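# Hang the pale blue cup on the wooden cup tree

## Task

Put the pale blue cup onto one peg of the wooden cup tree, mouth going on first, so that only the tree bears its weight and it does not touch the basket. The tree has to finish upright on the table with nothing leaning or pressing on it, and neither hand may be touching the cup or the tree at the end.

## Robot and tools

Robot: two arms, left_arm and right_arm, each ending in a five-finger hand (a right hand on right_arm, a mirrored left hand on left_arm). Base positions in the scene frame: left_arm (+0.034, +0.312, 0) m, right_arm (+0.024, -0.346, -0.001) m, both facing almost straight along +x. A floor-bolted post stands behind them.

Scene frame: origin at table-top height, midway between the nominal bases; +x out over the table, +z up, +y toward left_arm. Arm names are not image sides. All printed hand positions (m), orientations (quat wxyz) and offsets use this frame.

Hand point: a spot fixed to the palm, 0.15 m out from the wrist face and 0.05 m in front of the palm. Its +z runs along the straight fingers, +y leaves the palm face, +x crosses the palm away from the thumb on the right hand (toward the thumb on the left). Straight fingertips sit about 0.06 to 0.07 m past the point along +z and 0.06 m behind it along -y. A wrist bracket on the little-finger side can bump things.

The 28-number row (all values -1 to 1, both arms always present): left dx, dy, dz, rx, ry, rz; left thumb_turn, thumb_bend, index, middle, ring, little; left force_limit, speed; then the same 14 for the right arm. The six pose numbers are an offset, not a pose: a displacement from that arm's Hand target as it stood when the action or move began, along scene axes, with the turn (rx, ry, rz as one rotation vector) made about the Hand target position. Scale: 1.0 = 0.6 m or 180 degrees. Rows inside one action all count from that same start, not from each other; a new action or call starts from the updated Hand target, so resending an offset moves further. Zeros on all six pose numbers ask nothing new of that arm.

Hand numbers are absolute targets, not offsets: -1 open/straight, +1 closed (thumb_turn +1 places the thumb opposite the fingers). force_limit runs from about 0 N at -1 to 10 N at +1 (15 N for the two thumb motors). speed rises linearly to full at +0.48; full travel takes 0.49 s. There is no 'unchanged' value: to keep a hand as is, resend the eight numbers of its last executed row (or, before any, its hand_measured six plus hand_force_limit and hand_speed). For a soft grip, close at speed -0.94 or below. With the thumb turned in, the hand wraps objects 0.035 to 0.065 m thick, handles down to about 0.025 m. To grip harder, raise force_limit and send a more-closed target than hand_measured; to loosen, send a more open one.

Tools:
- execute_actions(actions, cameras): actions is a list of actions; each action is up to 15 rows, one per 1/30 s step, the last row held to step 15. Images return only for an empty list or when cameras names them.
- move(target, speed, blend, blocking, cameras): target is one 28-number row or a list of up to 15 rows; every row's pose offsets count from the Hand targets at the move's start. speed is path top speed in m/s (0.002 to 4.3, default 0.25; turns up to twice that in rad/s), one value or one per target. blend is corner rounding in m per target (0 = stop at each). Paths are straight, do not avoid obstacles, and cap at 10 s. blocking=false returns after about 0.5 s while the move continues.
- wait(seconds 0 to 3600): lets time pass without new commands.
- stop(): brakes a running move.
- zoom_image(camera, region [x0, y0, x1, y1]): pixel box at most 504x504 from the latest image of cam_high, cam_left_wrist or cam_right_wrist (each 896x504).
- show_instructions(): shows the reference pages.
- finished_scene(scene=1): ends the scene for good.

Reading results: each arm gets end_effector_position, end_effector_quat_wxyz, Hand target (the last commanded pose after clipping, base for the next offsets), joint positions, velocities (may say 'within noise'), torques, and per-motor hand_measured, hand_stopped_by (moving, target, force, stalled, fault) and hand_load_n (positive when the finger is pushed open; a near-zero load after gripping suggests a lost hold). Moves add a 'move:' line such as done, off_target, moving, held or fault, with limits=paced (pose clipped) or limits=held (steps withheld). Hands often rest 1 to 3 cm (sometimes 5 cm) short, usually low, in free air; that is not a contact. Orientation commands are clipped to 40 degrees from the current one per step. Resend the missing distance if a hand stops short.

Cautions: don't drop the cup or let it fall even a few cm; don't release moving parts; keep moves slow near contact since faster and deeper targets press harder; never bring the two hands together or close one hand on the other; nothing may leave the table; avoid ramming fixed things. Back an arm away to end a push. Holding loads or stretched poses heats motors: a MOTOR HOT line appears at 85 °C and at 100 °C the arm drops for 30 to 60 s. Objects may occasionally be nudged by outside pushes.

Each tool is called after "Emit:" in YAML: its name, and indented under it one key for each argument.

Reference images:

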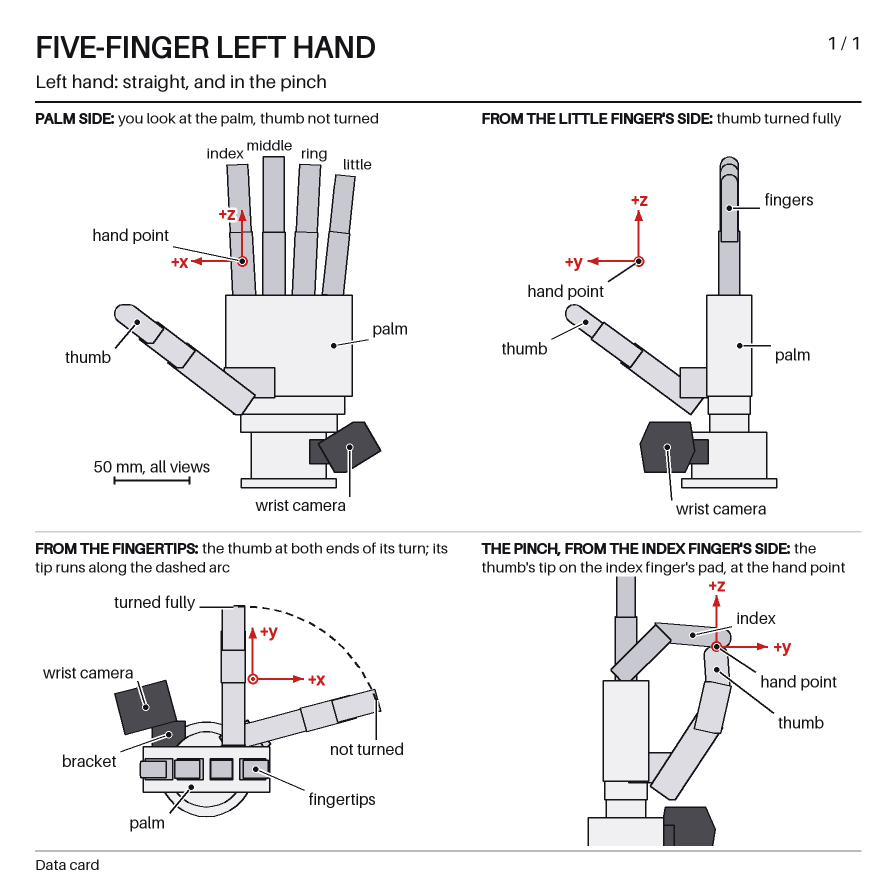

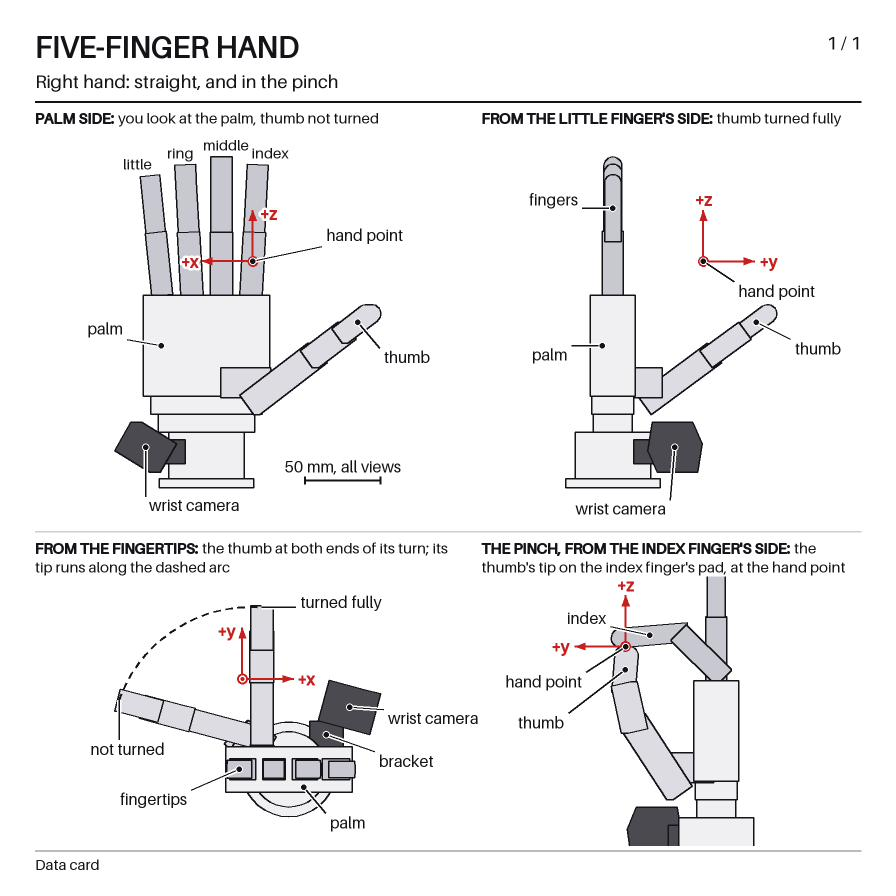

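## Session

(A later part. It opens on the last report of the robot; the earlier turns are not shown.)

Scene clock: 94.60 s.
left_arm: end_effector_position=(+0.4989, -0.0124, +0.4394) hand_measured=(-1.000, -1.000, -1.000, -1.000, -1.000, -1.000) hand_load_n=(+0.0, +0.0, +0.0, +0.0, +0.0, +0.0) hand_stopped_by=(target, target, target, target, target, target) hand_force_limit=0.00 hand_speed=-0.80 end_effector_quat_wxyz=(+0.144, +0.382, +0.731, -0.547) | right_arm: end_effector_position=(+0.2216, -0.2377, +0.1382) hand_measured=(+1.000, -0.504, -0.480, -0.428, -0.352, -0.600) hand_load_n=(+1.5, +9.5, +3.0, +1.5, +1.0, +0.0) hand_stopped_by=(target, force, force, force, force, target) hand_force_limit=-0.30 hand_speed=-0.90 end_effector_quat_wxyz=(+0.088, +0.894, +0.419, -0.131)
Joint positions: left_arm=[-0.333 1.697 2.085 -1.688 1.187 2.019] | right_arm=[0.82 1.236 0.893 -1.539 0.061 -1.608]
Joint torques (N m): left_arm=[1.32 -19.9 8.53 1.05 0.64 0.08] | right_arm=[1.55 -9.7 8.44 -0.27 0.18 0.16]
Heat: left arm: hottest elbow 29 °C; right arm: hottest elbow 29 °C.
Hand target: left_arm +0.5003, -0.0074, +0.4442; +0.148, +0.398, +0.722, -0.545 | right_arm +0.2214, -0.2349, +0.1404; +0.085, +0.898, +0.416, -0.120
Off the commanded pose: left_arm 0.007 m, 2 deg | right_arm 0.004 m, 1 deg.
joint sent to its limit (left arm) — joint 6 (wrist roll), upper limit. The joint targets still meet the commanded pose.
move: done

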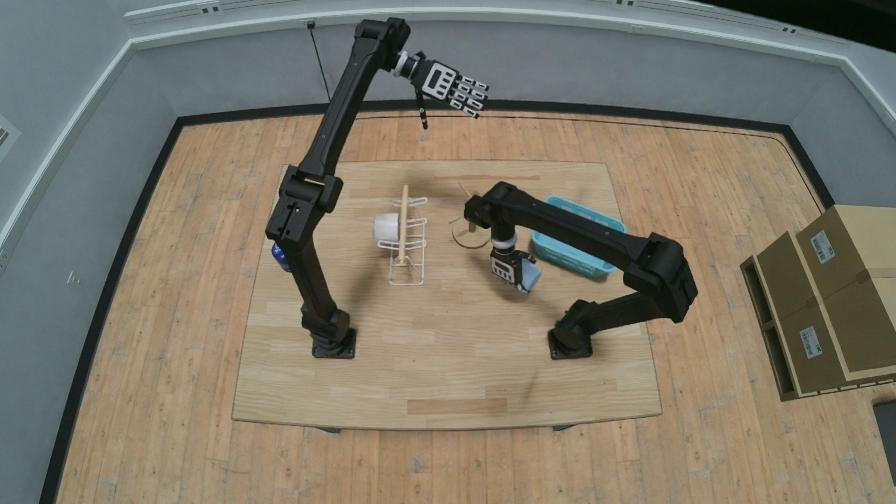

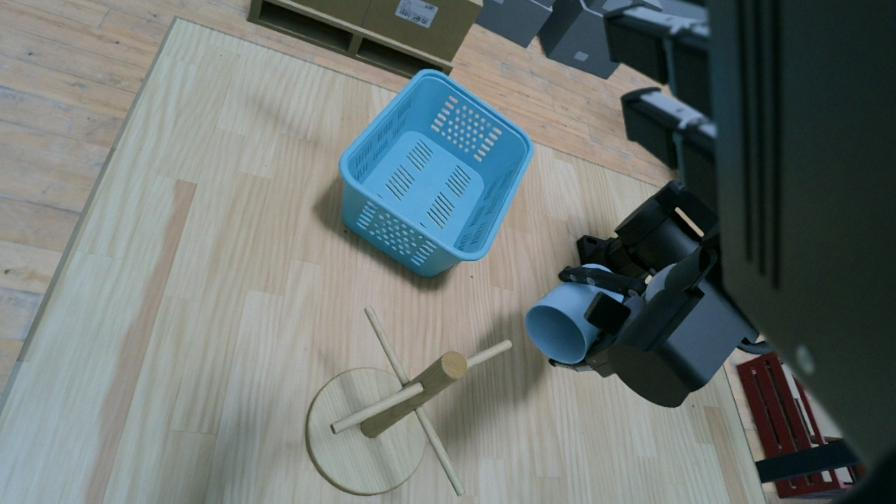

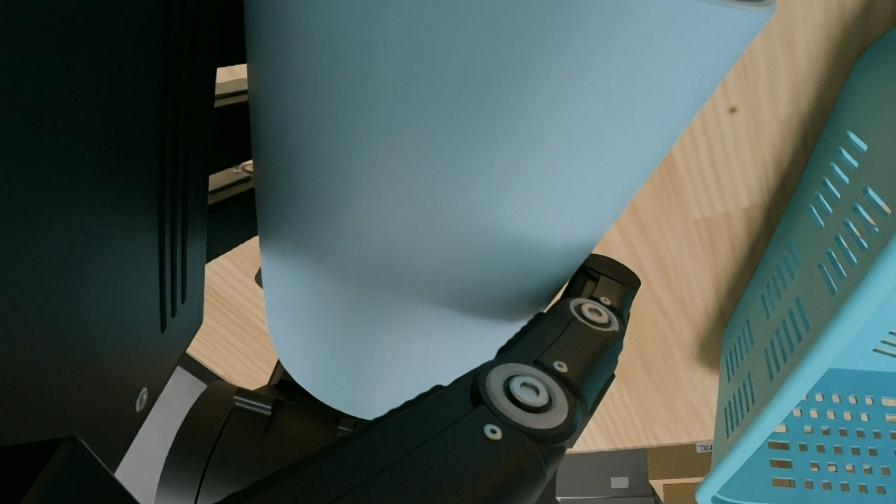

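Emit:
move:
  target: [0,0,0,0,0,0,-1,-1,-1,-1,-1,-1,0,-0.8,0,0,0.035,0.014,-0.017,-0.061,1,-0.5,0.01,0.01,0.0,-0.6,-0.3,-0.9]
  speed: 0.08
  cameras: ["all"]

Emit:
zoom_image:
  camera: "cam_left_wrist"
  region: [480, 240, 640, 400]

Emit:
zoom_image:
  camera: "cam_high"
  region: [440, 180, 560, 290]

Scene clock: 97.67 s.
left_arm: end_effector_position=(+0.4989, -0.0124, +0.4394) hand_measured=(-1.000, -1.000, -1.000, -1.000, -1.000, -1.000) hand_load_n=(+0.0, +0.0, +0.0, +0.0, +0.0, +0.0) hand_stopped_by=(target, target, target, target, target, target) hand_force_limit=0.00 hand_speed=-0.80 end_effector_quat_wxyz=(+0.144, +0.382, +0.731, -0.547) | right_arm: end_effector_position=(+0.2124, -0.2445, +0.1455) hand_measured=(+1.000, -0.504, -0.480, -0.428, -0.352, -0.600) hand_load_n=(+1.5, +9.5, +3.5, +1.5, +1.0, +0.0) hand_stopped_by=(target, force, force, force, force, target) hand_force_limit=-0.30 hand_speed=-0.90 end_effector_quat_wxyz=(+0.077, +0.930, +0.339, -0.115)
Joint positions: left_arm=[-0.333 1.697 2.085 -1.688 1.187 2.019] | right_arm=[0.788 1.201 0.893 -1.539 0.039 -1.466]
Joint torques (N m): left_arm=[1.55 -20.6 8.64 0.98 0.61 0.14] | right_arm=[0.5 -9.29 12.55 -0.99 -0.08 0.11]
Heat: left arm: hottest elbow 29 °C; right arm: hottest elbow 29 °C.
Hand target: left_arm +0.5003, -0.0074, +0.4442; +0.148, +0.398, +0.722, -0.545 | right_arm +0.2213, -0.2349, +0.1614; +0.065, +0.938, +0.328, -0.095
Off the commanded pose: left_arm 0.007 m, 2 deg | right_arm 0.021 m, 3 deg.
joint sent to its limit (left arm) — joint 6 (wrist roll), upper limit. The joint targets still meet the commanded pose.
move: off_target (right_arm)

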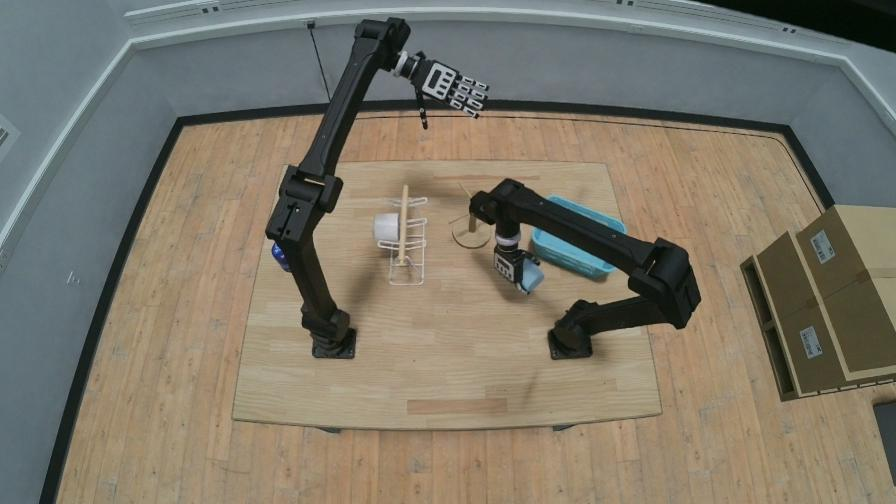

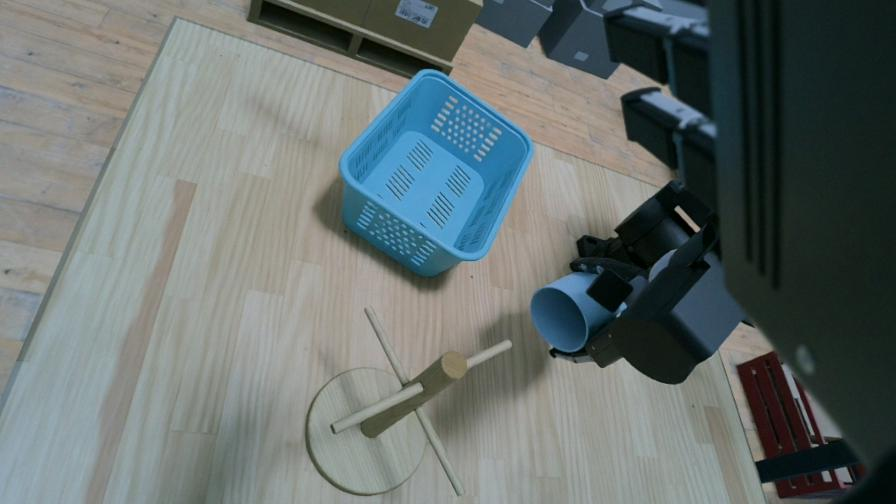

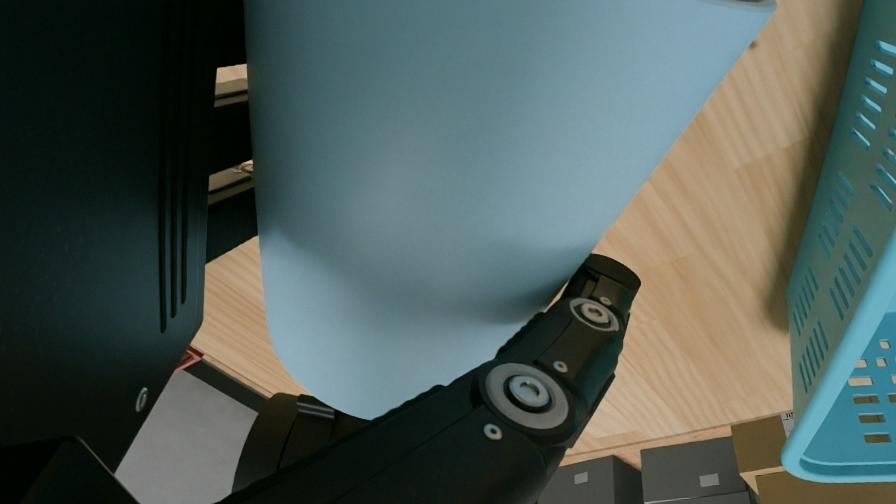

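Scaled by 3.150 from the camera's image (finer frame: 1280x720).

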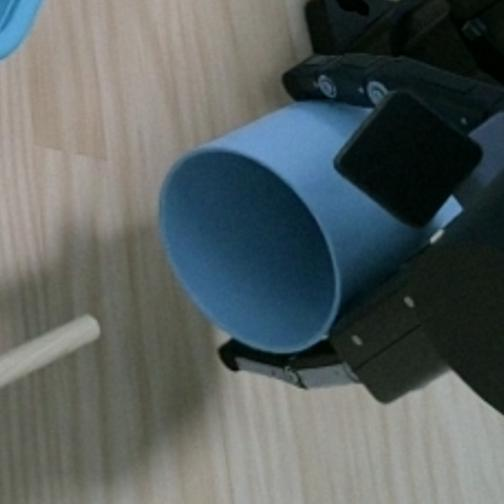

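Scaled by 4.200 from the camera's image (finer frame: 1280x720).

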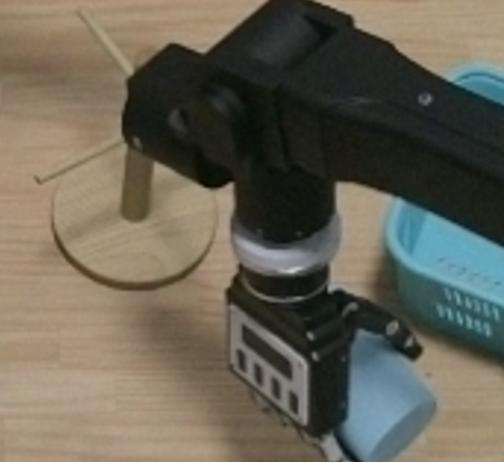

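Emit:
move:
  target: [0,0,0,0,0,0,-1,-1,-1,-1,-1,-1,0,-0.8,0.0,0.005,0.067,0,0,-0.017,1,-0.5,0.01,0.01,0.0,-0.6,-0.3,-0.9]
  speed: 0.08
  cameras: ["all"]

Emit:
zoom_image:
  camera: "cam_left_wrist"
  region: [480, 240, 640, 400]

Emit:
zoom_image:
  camera: "cam_high"
  region: [440, 180, 560, 290]

Scene clock: 99.43 s.
left_arm: end_effector_position=(+0.4989, -0.0124, +0.4394) hand_measured=(-1.000, -1.000, -1.000, -1.000, -1.000, -1.000) hand_load_n=(+0.0, +0.0, +0.0, +0.0, +0.0, -0.5) hand_stopped_by=(target, target, target, target, target, target) hand_force_limit=0.00 hand_speed=-0.80 end_effector_quat_wxyz=(+0.144, +0.382, +0.731, -0.547) | right_arm: end_effector_position=(+0.2146, -0.2393, +0.1860) hand_measured=(+1.000, -0.504, -0.480, -0.428, -0.352, -0.600) hand_load_n=(+1.5, +9.5, +3.0, +1.5, +1.0, +0.0) hand_stopped_by=(target, force, force, force, force, target) hand_force_limit=-0.30 hand_speed=-0.90 end_effector_quat_wxyz=(+0.074, +0.940, +0.314, -0.114)
Joint positions: left_arm=[-0.333 1.697 2.085 -1.688 1.187 2.019] | right_arm=[0.78 1.191 0.996 -1.647 0.029 -1.421]
Joint torques (N m): left_arm=[1.96 -19.84 8.47 0.96 0.69 0.09] | right_arm=[0.5 -9.23 12.72 -0.98 -0.1 0.15]
Heat: left arm: hottest elbow 29 °C; right arm: hottest elbow 30 °C.
Hand target: left_arm +0.5003, -0.0074, +0.4442; +0.148, +0.398, +0.722, -0.545 | right_arm +0.2213, -0.2319, +0.2016; +0.062, +0.946, +0.303, -0.097
Off the commanded pose: left_arm 0.007 m, 2 deg | right_arm 0.019 m, 3 deg.
joint sent to its limit (left arm) — joint 6 (wrist roll), upper limit. The joint targets still meet the commanded pose.
move: off_target (right_arm)

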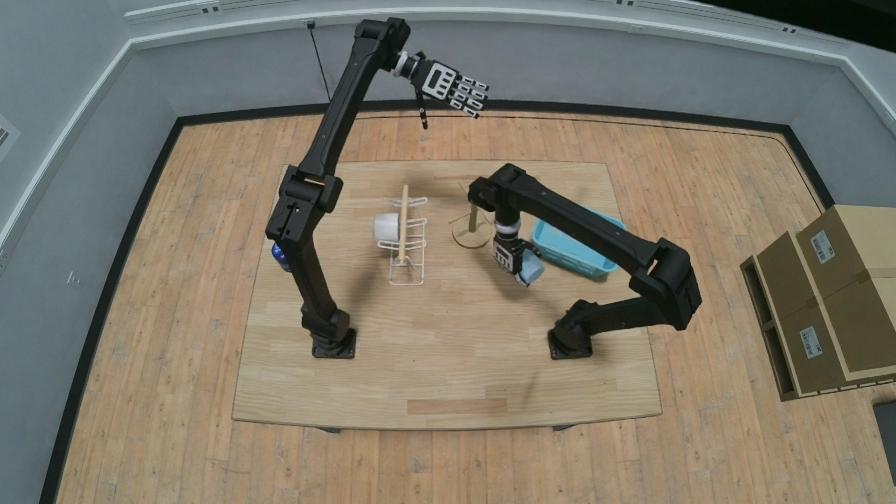

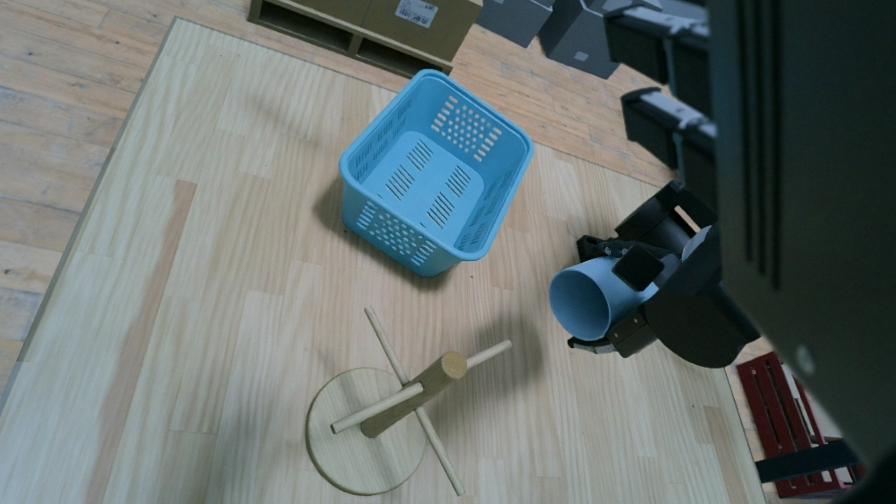

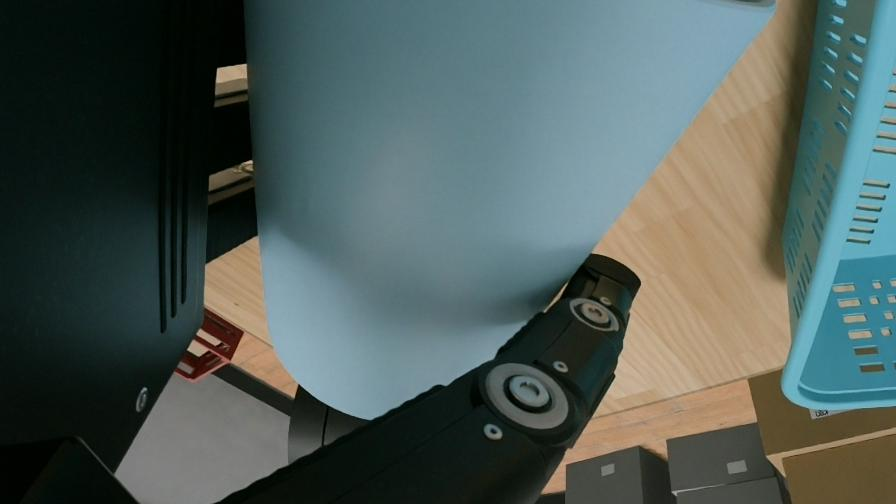

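Scaled by 3.150 from the camera's image (finer frame: 1280x720).

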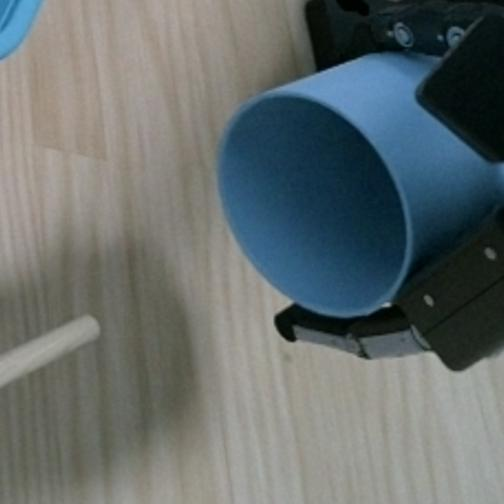

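Scaled by 4.200 from the camera's image (finer frame: 1280x720).

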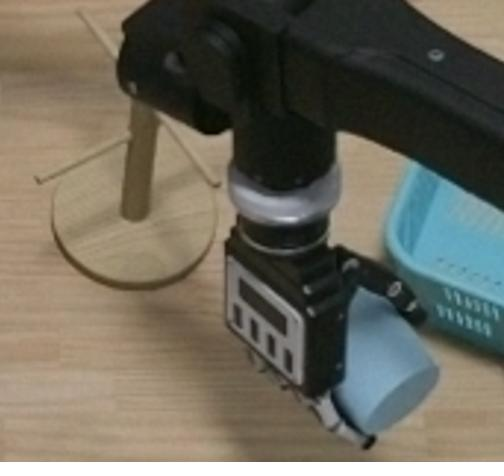

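Emit:
move:
  target: [0,0,0,0,0,0,-1,-1,-1,-1,-1,-1,0,-0.8,0.03,0.03,0.0,0.0576,0.0405,-0.016,1,-0.5,0.01,0.01,0.0,-0.6,-0.3,-0.9]
  speed: 0.08
  cameras: ["all"]

Emit:
zoom_image:
  camera: "cam_left_wrist"
  region: [430, 220, 710, 400]

Emit:
zoom_image:
  camera: "cam_high"
  region: [440, 180, 560, 290]

Scene clock: 102.50 s.
left_arm: end_effector_position=(+0.4989, -0.0124, +0.4394) hand_measured=(-1.000, -1.000, -1.000, -1.000, -1.000, -1.000) hand_load_n=(+0.0, +0.0, +0.0, +0.0, +0.0, +0.0) hand_stopped_by=(target, target, target, target, target, target) hand_force_limit=0.00 hand_speed=-0.80 end_effector_quat_wxyz=(+0.144, +0.382, +0.731, -0.547) | right_arm: end_effector_position=(+0.2281, -0.2214, +0.1889) hand_measured=(+1.000, -0.504, -0.480, -0.428, -0.352, -0.600) hand_load_n=(+1.5, +9.0, +3.5, +1.5, +1.0, +0.0) hand_stopped_by=(target, force, force, force, force, target) hand_force_limit=-0.30 hand_speed=-0.90 end_effector_quat_wxyz=(-0.035, +0.947, +0.285, -0.142)
Joint positions: left_arm=[-0.333 1.697 2.085 -1.688 1.187 2.019] | right_arm=[0.645 1.233 1.071 -1.654 -0.166 -1.521]
Joint torques (N m): left_arm=[1.85 -20.07 8.58 0.98 0.69 0.09] | right_arm=[0.44 -8.76 12.98 -0.95 -0.28 -0.18]
Heat: left arm: hottest elbow 29 °C; right arm: hottest elbow 30 °C.
Hand target: left_arm +0.5003, -0.0074, +0.4442; +0.148, +0.398, +0.722, -0.545 | right_arm +0.2394, -0.2138, +0.2016; -0.045, +0.947, +0.290, -0.130
Off the commanded pose: left_arm 0.007 m, 2 deg | right_arm 0.018 m, 2 deg.
joint sent to its limit (left arm) — joint 6 (wrist roll), upper limit. The joint targets still meet the commanded pose.
move: off_target (right_arm)

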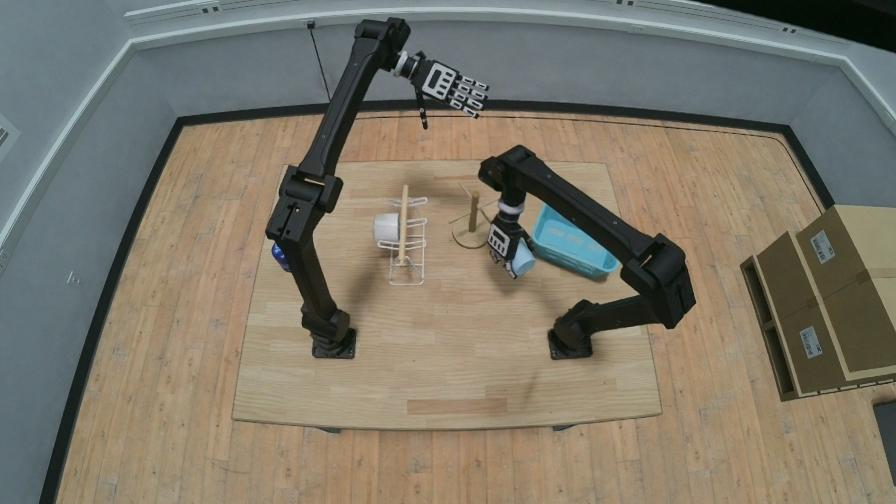

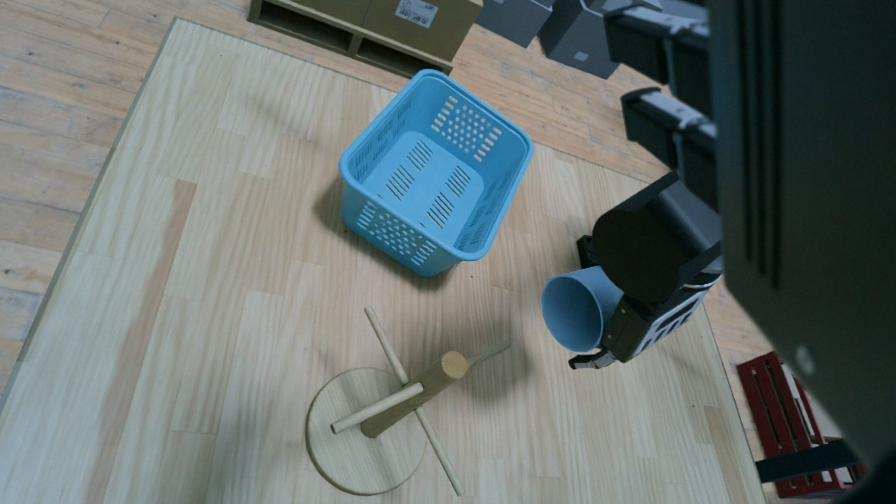

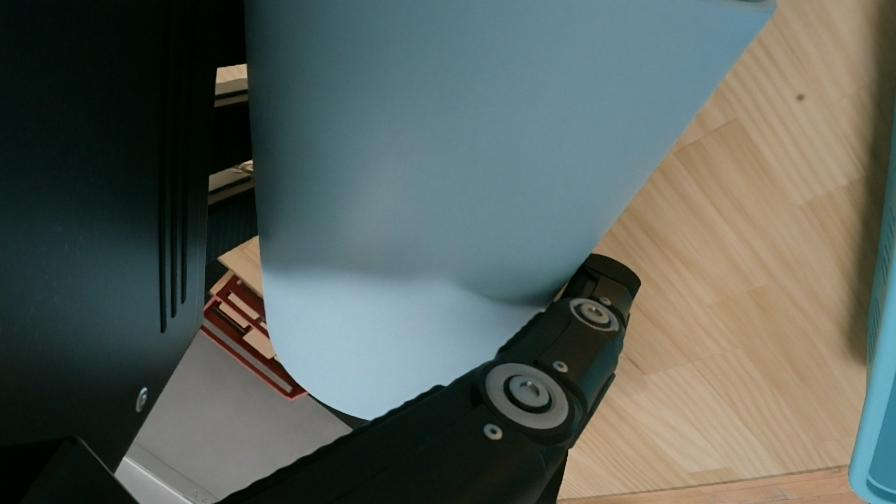

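Scaled by 1.800 from the camera's image (finer frame: 1280x720).

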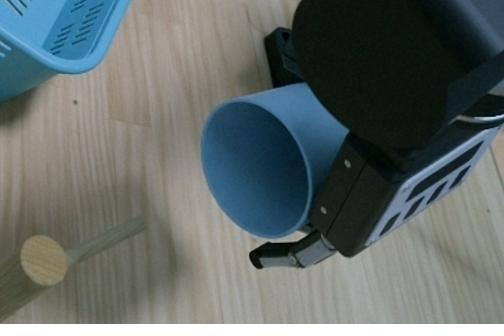

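Scaled by 4.200 from the camera's image (finer frame: 1280x720).

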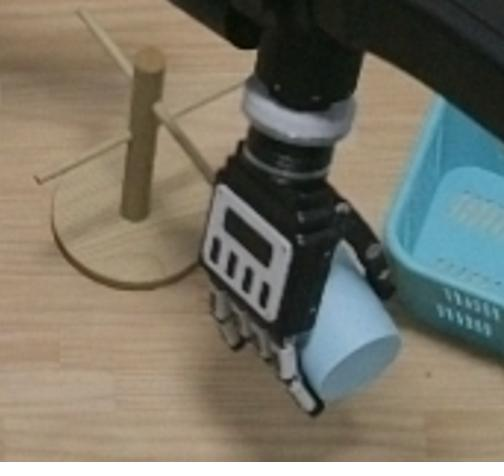

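Emit:
zoom_image:
  camera: "cam_left_wrist"
  region: [490, 250, 640, 400]

Scaled by 3.360 from the camera's image (finer frame: 1280x720).

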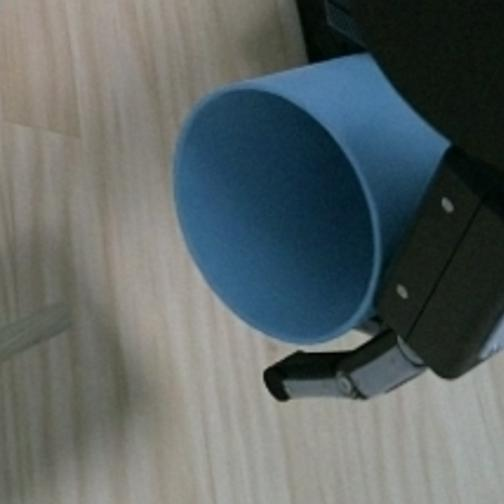

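Emit:
move:
  target: [0,0,0,0,0,0,-1,-1,-1,-1,-1,-1,0,-0.8,0.125,0.083,0.0,0,0,-0.011,1,-0.5,0.01,0.01,0.0,-0.6,-0.3,-0.9]
  speed: 0.06
  cameras: ["all"]

Emit:
zoom_image:
  camera: "cam_left_wrist"
  region: [430, 260, 600, 430]

Emit:
zoom_image:
  camera: "cam_high"
  region: [440, 180, 560, 290]

Scene clock: 105.53 s.
left_arm: end_effector_position=(+0.4989, -0.0124, +0.4394) hand_measured=(-1.000, -1.000, -1.000, -1.000, -1.000, -1.000) hand_load_n=(+0.0, +0.0, +0.0, +0.0, +0.0, +0.0) hand_stopped_by=(target, target, target, target, target, target) hand_force_limit=0.00 hand_speed=-0.80 end_effector_quat_wxyz=(+0.144, +0.382, +0.731, -0.547) | right_arm: end_effector_position=(+0.3011, -0.1725, +0.1901) hand_measured=(+1.000, -0.504, -0.480, -0.428, -0.352, -0.600) hand_load_n=(+1.5, +9.5, +3.0, +1.5, +1.0, +0.0) hand_stopped_by=(target, force, force, force, force, target) hand_force_limit=-0.30 hand_speed=-0.90 end_effector_quat_wxyz=(-0.037, +0.949, +0.276, -0.147)
Joint positions: left_arm=[-0.333 1.697 2.085 -1.688 1.187 2.019] | right_arm=[0.625 1.47 1.3 -1.654 -0.17 -1.522]
Joint torques (N m): left_arm=[1.61 -19.78 8.32 1.06 0.71 0.09] | right_arm=[0.5 -12.75 12.75 -0.54 -0.29 -0.02]
Heat: left arm: hottest elbow 29 °C; right arm: hottest elbow 30 °C.
Hand target: left_arm +0.5003, -0.0074, +0.4442; +0.148, +0.398, +0.722, -0.545 | right_arm +0.3144, -0.1641, +0.2016; -0.048, +0.952, +0.273, -0.129
Off the commanded pose: left_arm 0.007 m, 2 deg | right_arm 0.019 m, 2 deg.
joint sent to its limit (left arm) — joint 6 (wrist roll), upper limit. The joint targets still meet the commanded pose.
move: off_target (right_arm)

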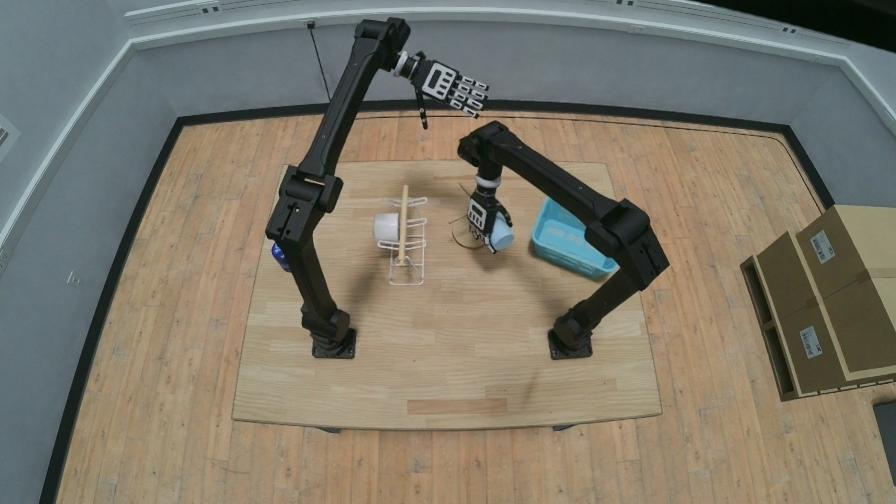

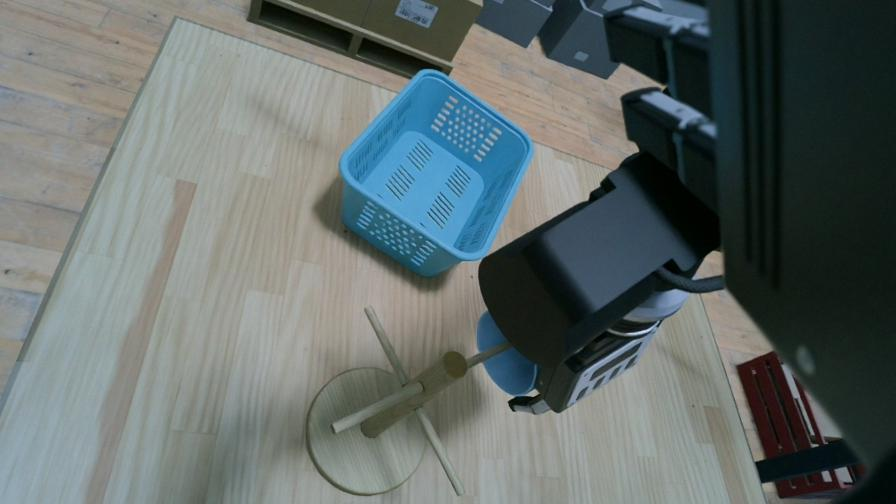

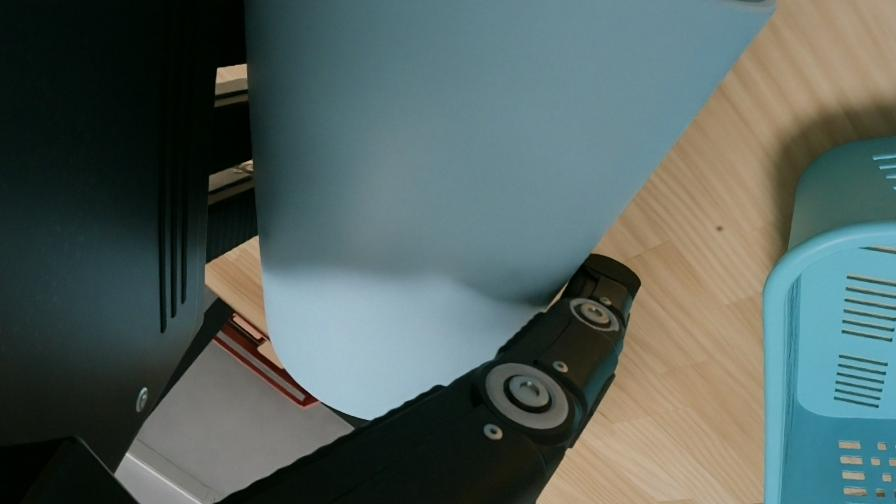

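Scaled by 2.965 from the camera's image (finer frame: 1280x720).

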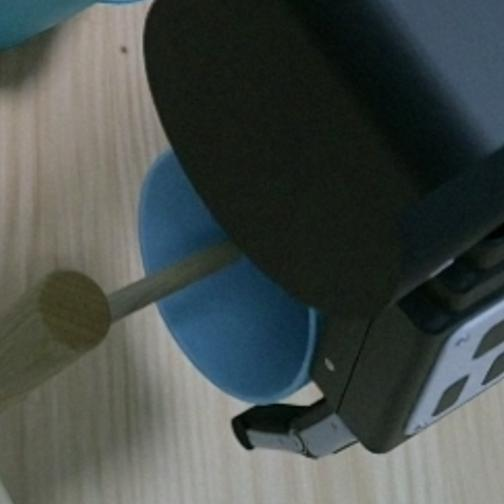

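Scaled by 4.200 from the camera's image (finer frame: 1280x720).

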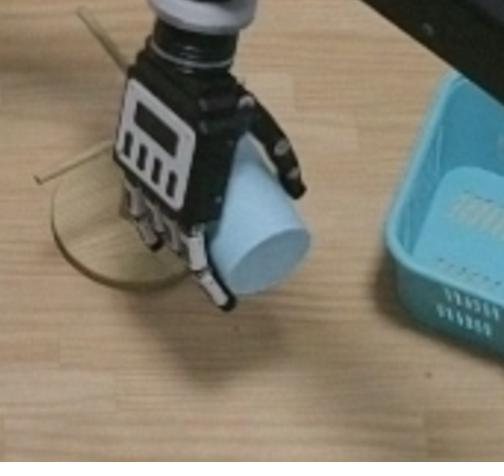

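Emit:
move:
  target: [0,0,0,0,0,0,-1,-1,-1,-1,-1,-1,0,-0.8,0.055,0.037,0.0,0,0,0,1,-0.5,0.01,0.01,0.0,-0.6,-0.3,-0.9]
  speed: 0.05
  cameras: ["all"]

Emit:
zoom_image:
  camera: "cam_left_wrist"
  region: [380, 240, 600, 460]

Emit:
zoom_image:
  camera: "cam_high"
  region: [440, 180, 560, 290]

Scene clock: 106.60 s.
left_arm: end_effector_position=(+0.4989, -0.0124, +0.4394) hand_measured=(-1.000, -1.000, -1.000, -1.000, -1.000, -1.000) hand_load_n=(+0.0, +0.0, +0.0, +0.0, -0.5, +0.0) hand_stopped_by=(target, target, target, target, target, target) hand_force_limit=0.00 hand_speed=-0.80 end_effector_quat_wxyz=(+0.144, +0.382, +0.731, -0.547) | right_arm: end_effector_position=(+0.3213, -0.1582, +0.1887) hand_measured=(+1.000, -0.504, -0.480, -0.428, -0.352, -0.600) hand_load_n=(+1.0, +9.5, +3.5, +1.5, +0.5, +0.0) hand_stopped_by=(target, force, force, force, force, target) hand_force_limit=-0.30 hand_speed=-0.90 end_effector_quat_wxyz=(-0.038, +0.950, +0.275, -0.145)
Joint positions: left_arm=[-0.333 1.697 2.085 -1.688 1.187 2.019] | right_arm=[0.624 1.531 1.365 -1.654 -0.17 -1.522]
Joint torques (N m): left_arm=[1.67 -19.43 8.66 0.73 0.66 0.12] | right_arm=[1.08 -14.21 8.92 -0.46 -0.02 -0.02]
Heat: left arm: hottest elbow 29 °C; right arm: hottest elbow 30 °C.
Hand target: left_arm +0.5003, -0.0074, +0.4442; +0.148, +0.398, +0.722, -0.545 | right_arm +0.3200, -0.1591, +0.1900; -0.038, +0.950, +0.275, -0.143 (not the last commanded pose)
Off the commanded pose: left_arm 0.007 m, 2 deg | right_arm 0.033 m, 2 deg.
joint sent to its limit (left arm) — joint 6 (wrist roll), upper limit. The joint targets still meet the commanded pose.
move: held (right_arm; a check stopped the path); limits=held
pose unreachable (right arm): on one or more control steps of this call, first in action 0 (counted from 0), this arm could not follow its commanded pose, so it was not sent that pose on those steps. It may still have moved: this result reports where it is.
cause: moving toward the commanded pose would bring a part of the arm too close to another arm (a part of this arm just beyond joint 3 (elbow) and a part of the left arm just beyond its joint 6 (wrist roll), 12 mm apart when this arm was first held).

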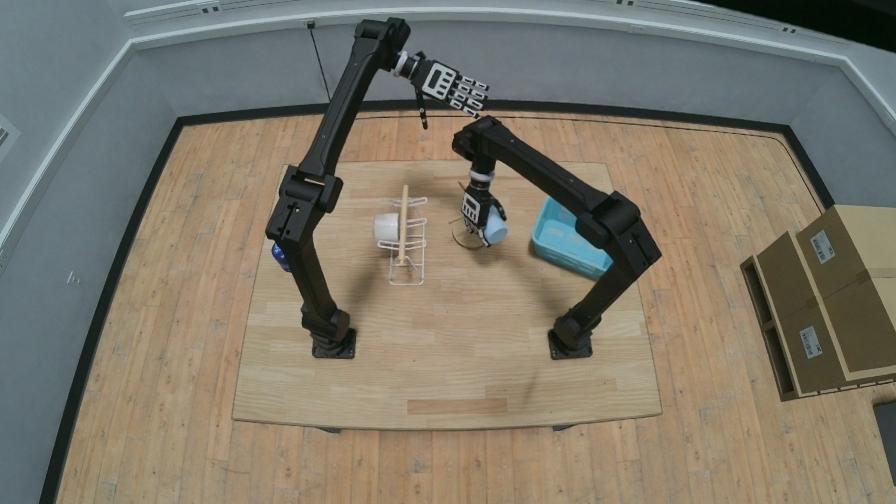

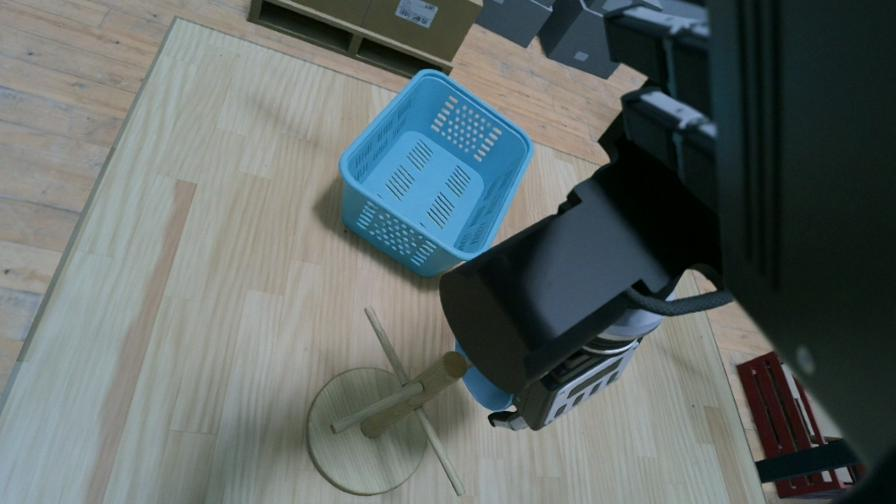

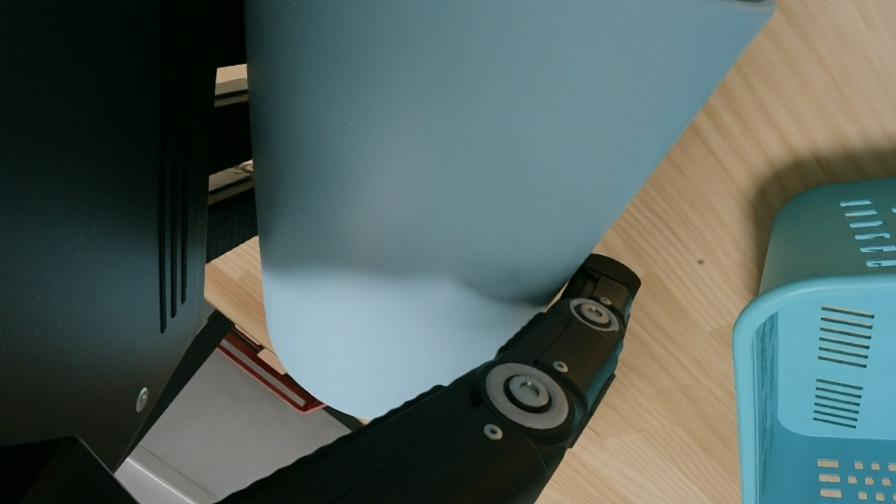

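Scaled by 2.291 from the camera's image (finer frame: 1280x720).

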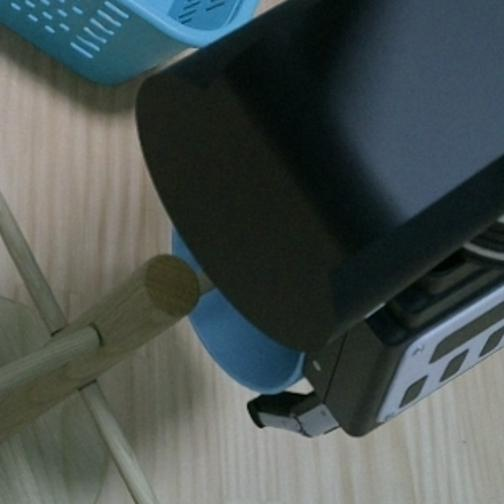

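Scaled by 4.200 from the camera's image (finer frame: 1280x720).

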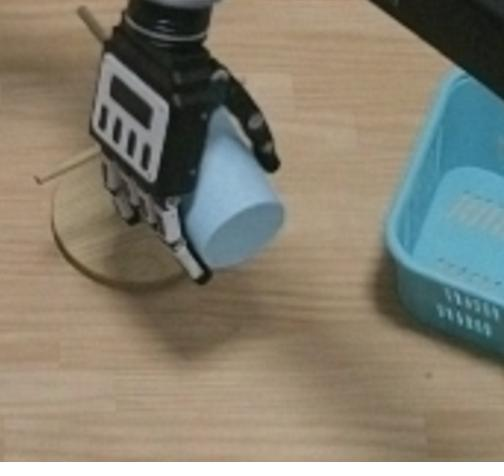

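Emit:
move:
  target: [0.083,0.267,0.0,0,0,0,-1,-1,-1,-1,-1,-1,0,-0.8,0,0,0.0,0,0,0,1,-0.5,0.01,0.01,0.0,-0.6,-0.3,-0.9]
  speed: 0.15
  cameras: ["all"]

Emit:
zoom_image:
  camera: "cam_left_wrist"
  region: [420, 120, 700, 340]

Scene clock: 108.43 s.
left_arm: end_effector_position=(+0.5512, +0.1520, +0.4383) hand_measured=(-1.000, -1.000, -1.000, -1.000, -1.000, -1.000) hand_load_n=(+0.0, +0.0, +0.0, +0.0, +0.0, -0.5) hand_stopped_by=(target, target, target, target, target, target) hand_force_limit=0.00 hand_speed=-0.80 end_effector_quat_wxyz=(+0.226, +0.257, +0.784, -0.517) | right_arm: end_effector_position=(+0.3199, -0.1595, +0.1872) hand_measured=(+1.000, -0.504, -0.480, -0.428, -0.352, -0.600) hand_load_n=(+1.5, +9.5, +3.0, +1.5, +1.0, +0.0) hand_stopped_by=(target, force, force, force, force, target) hand_force_limit=-0.30 hand_speed=-0.90 end_effector_quat_wxyz=(-0.036, +0.949, +0.275, -0.147)
Joint positions: left_arm=[-0.011 1.623 1.988 -1.676 1.186 2.019] | right_arm=[0.624 1.531 1.359 -1.654 -0.169 -1.522]
Joint torques (N m): left_arm=[1.55 -19.14 8.79 1.44 0.8 0.1] | right_arm=[1.08 -14.97 9.06 -0.47 -0.04 -0.02]
Heat: left arm: hottest elbow 29 °C; right arm: hottest elbow 30 °C.
Hand target: left_arm +0.5500, +0.1529, +0.4443; +0.148, +0.398, +0.722, -0.545 | right_arm +0.3200, -0.1591, +0.1900; -0.038, +0.950, +0.275, -0.143
Off the commanded pose: left_arm 0.006 m, 20 deg | right_arm 0.003 m, 1 deg.
joint sent to its limit (left arm) — joint 6 (wrist roll), upper limit. The joint targets are off in orientation, not in position.
move: off_target (left_arm)

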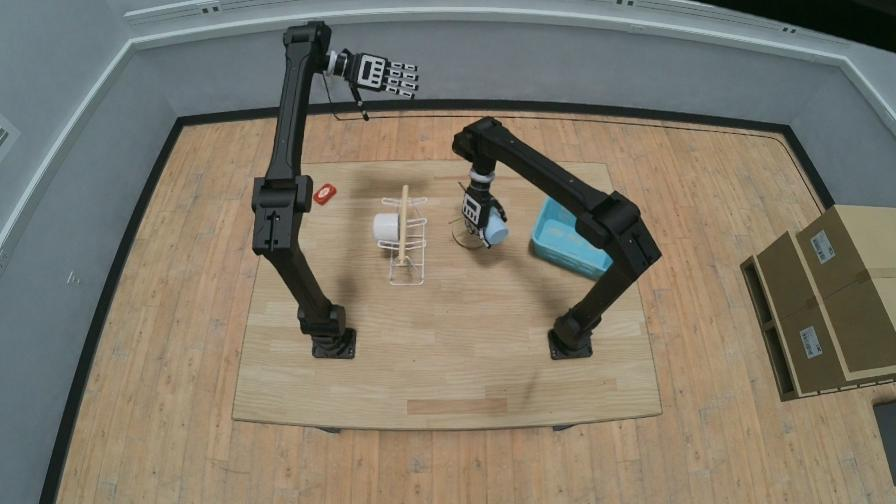

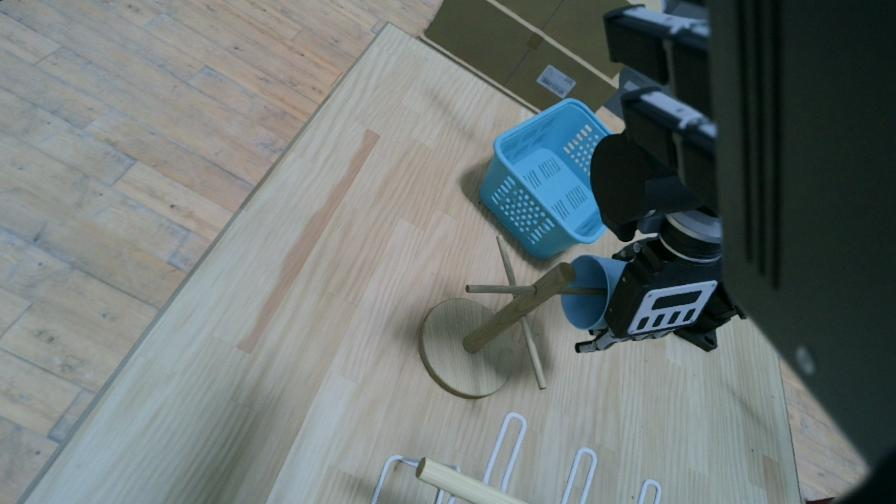

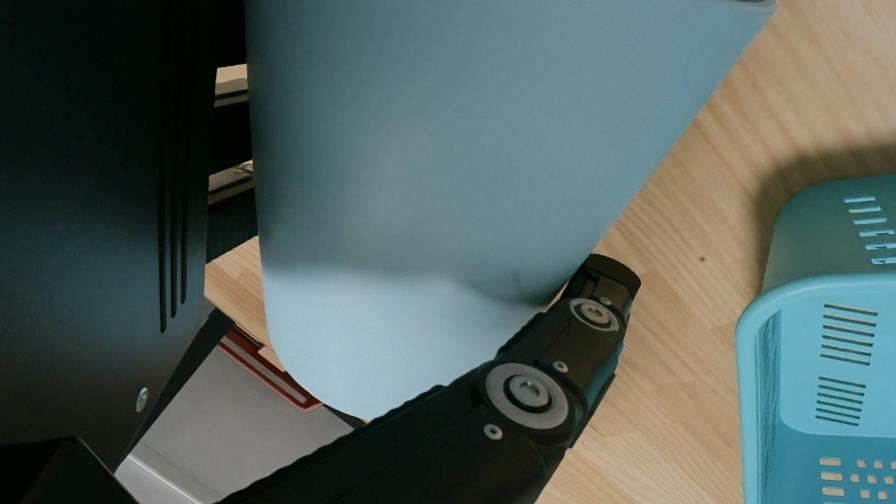

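Scaled by 1.800 from the camera's image (finer frame: 1280x720).

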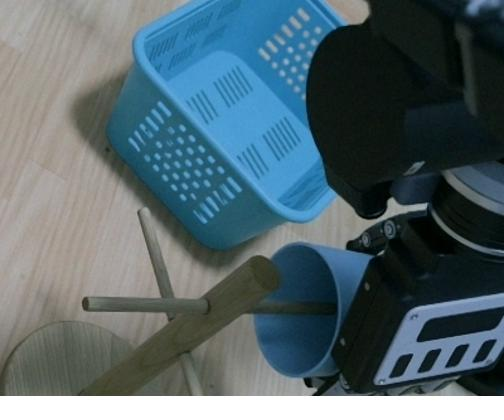

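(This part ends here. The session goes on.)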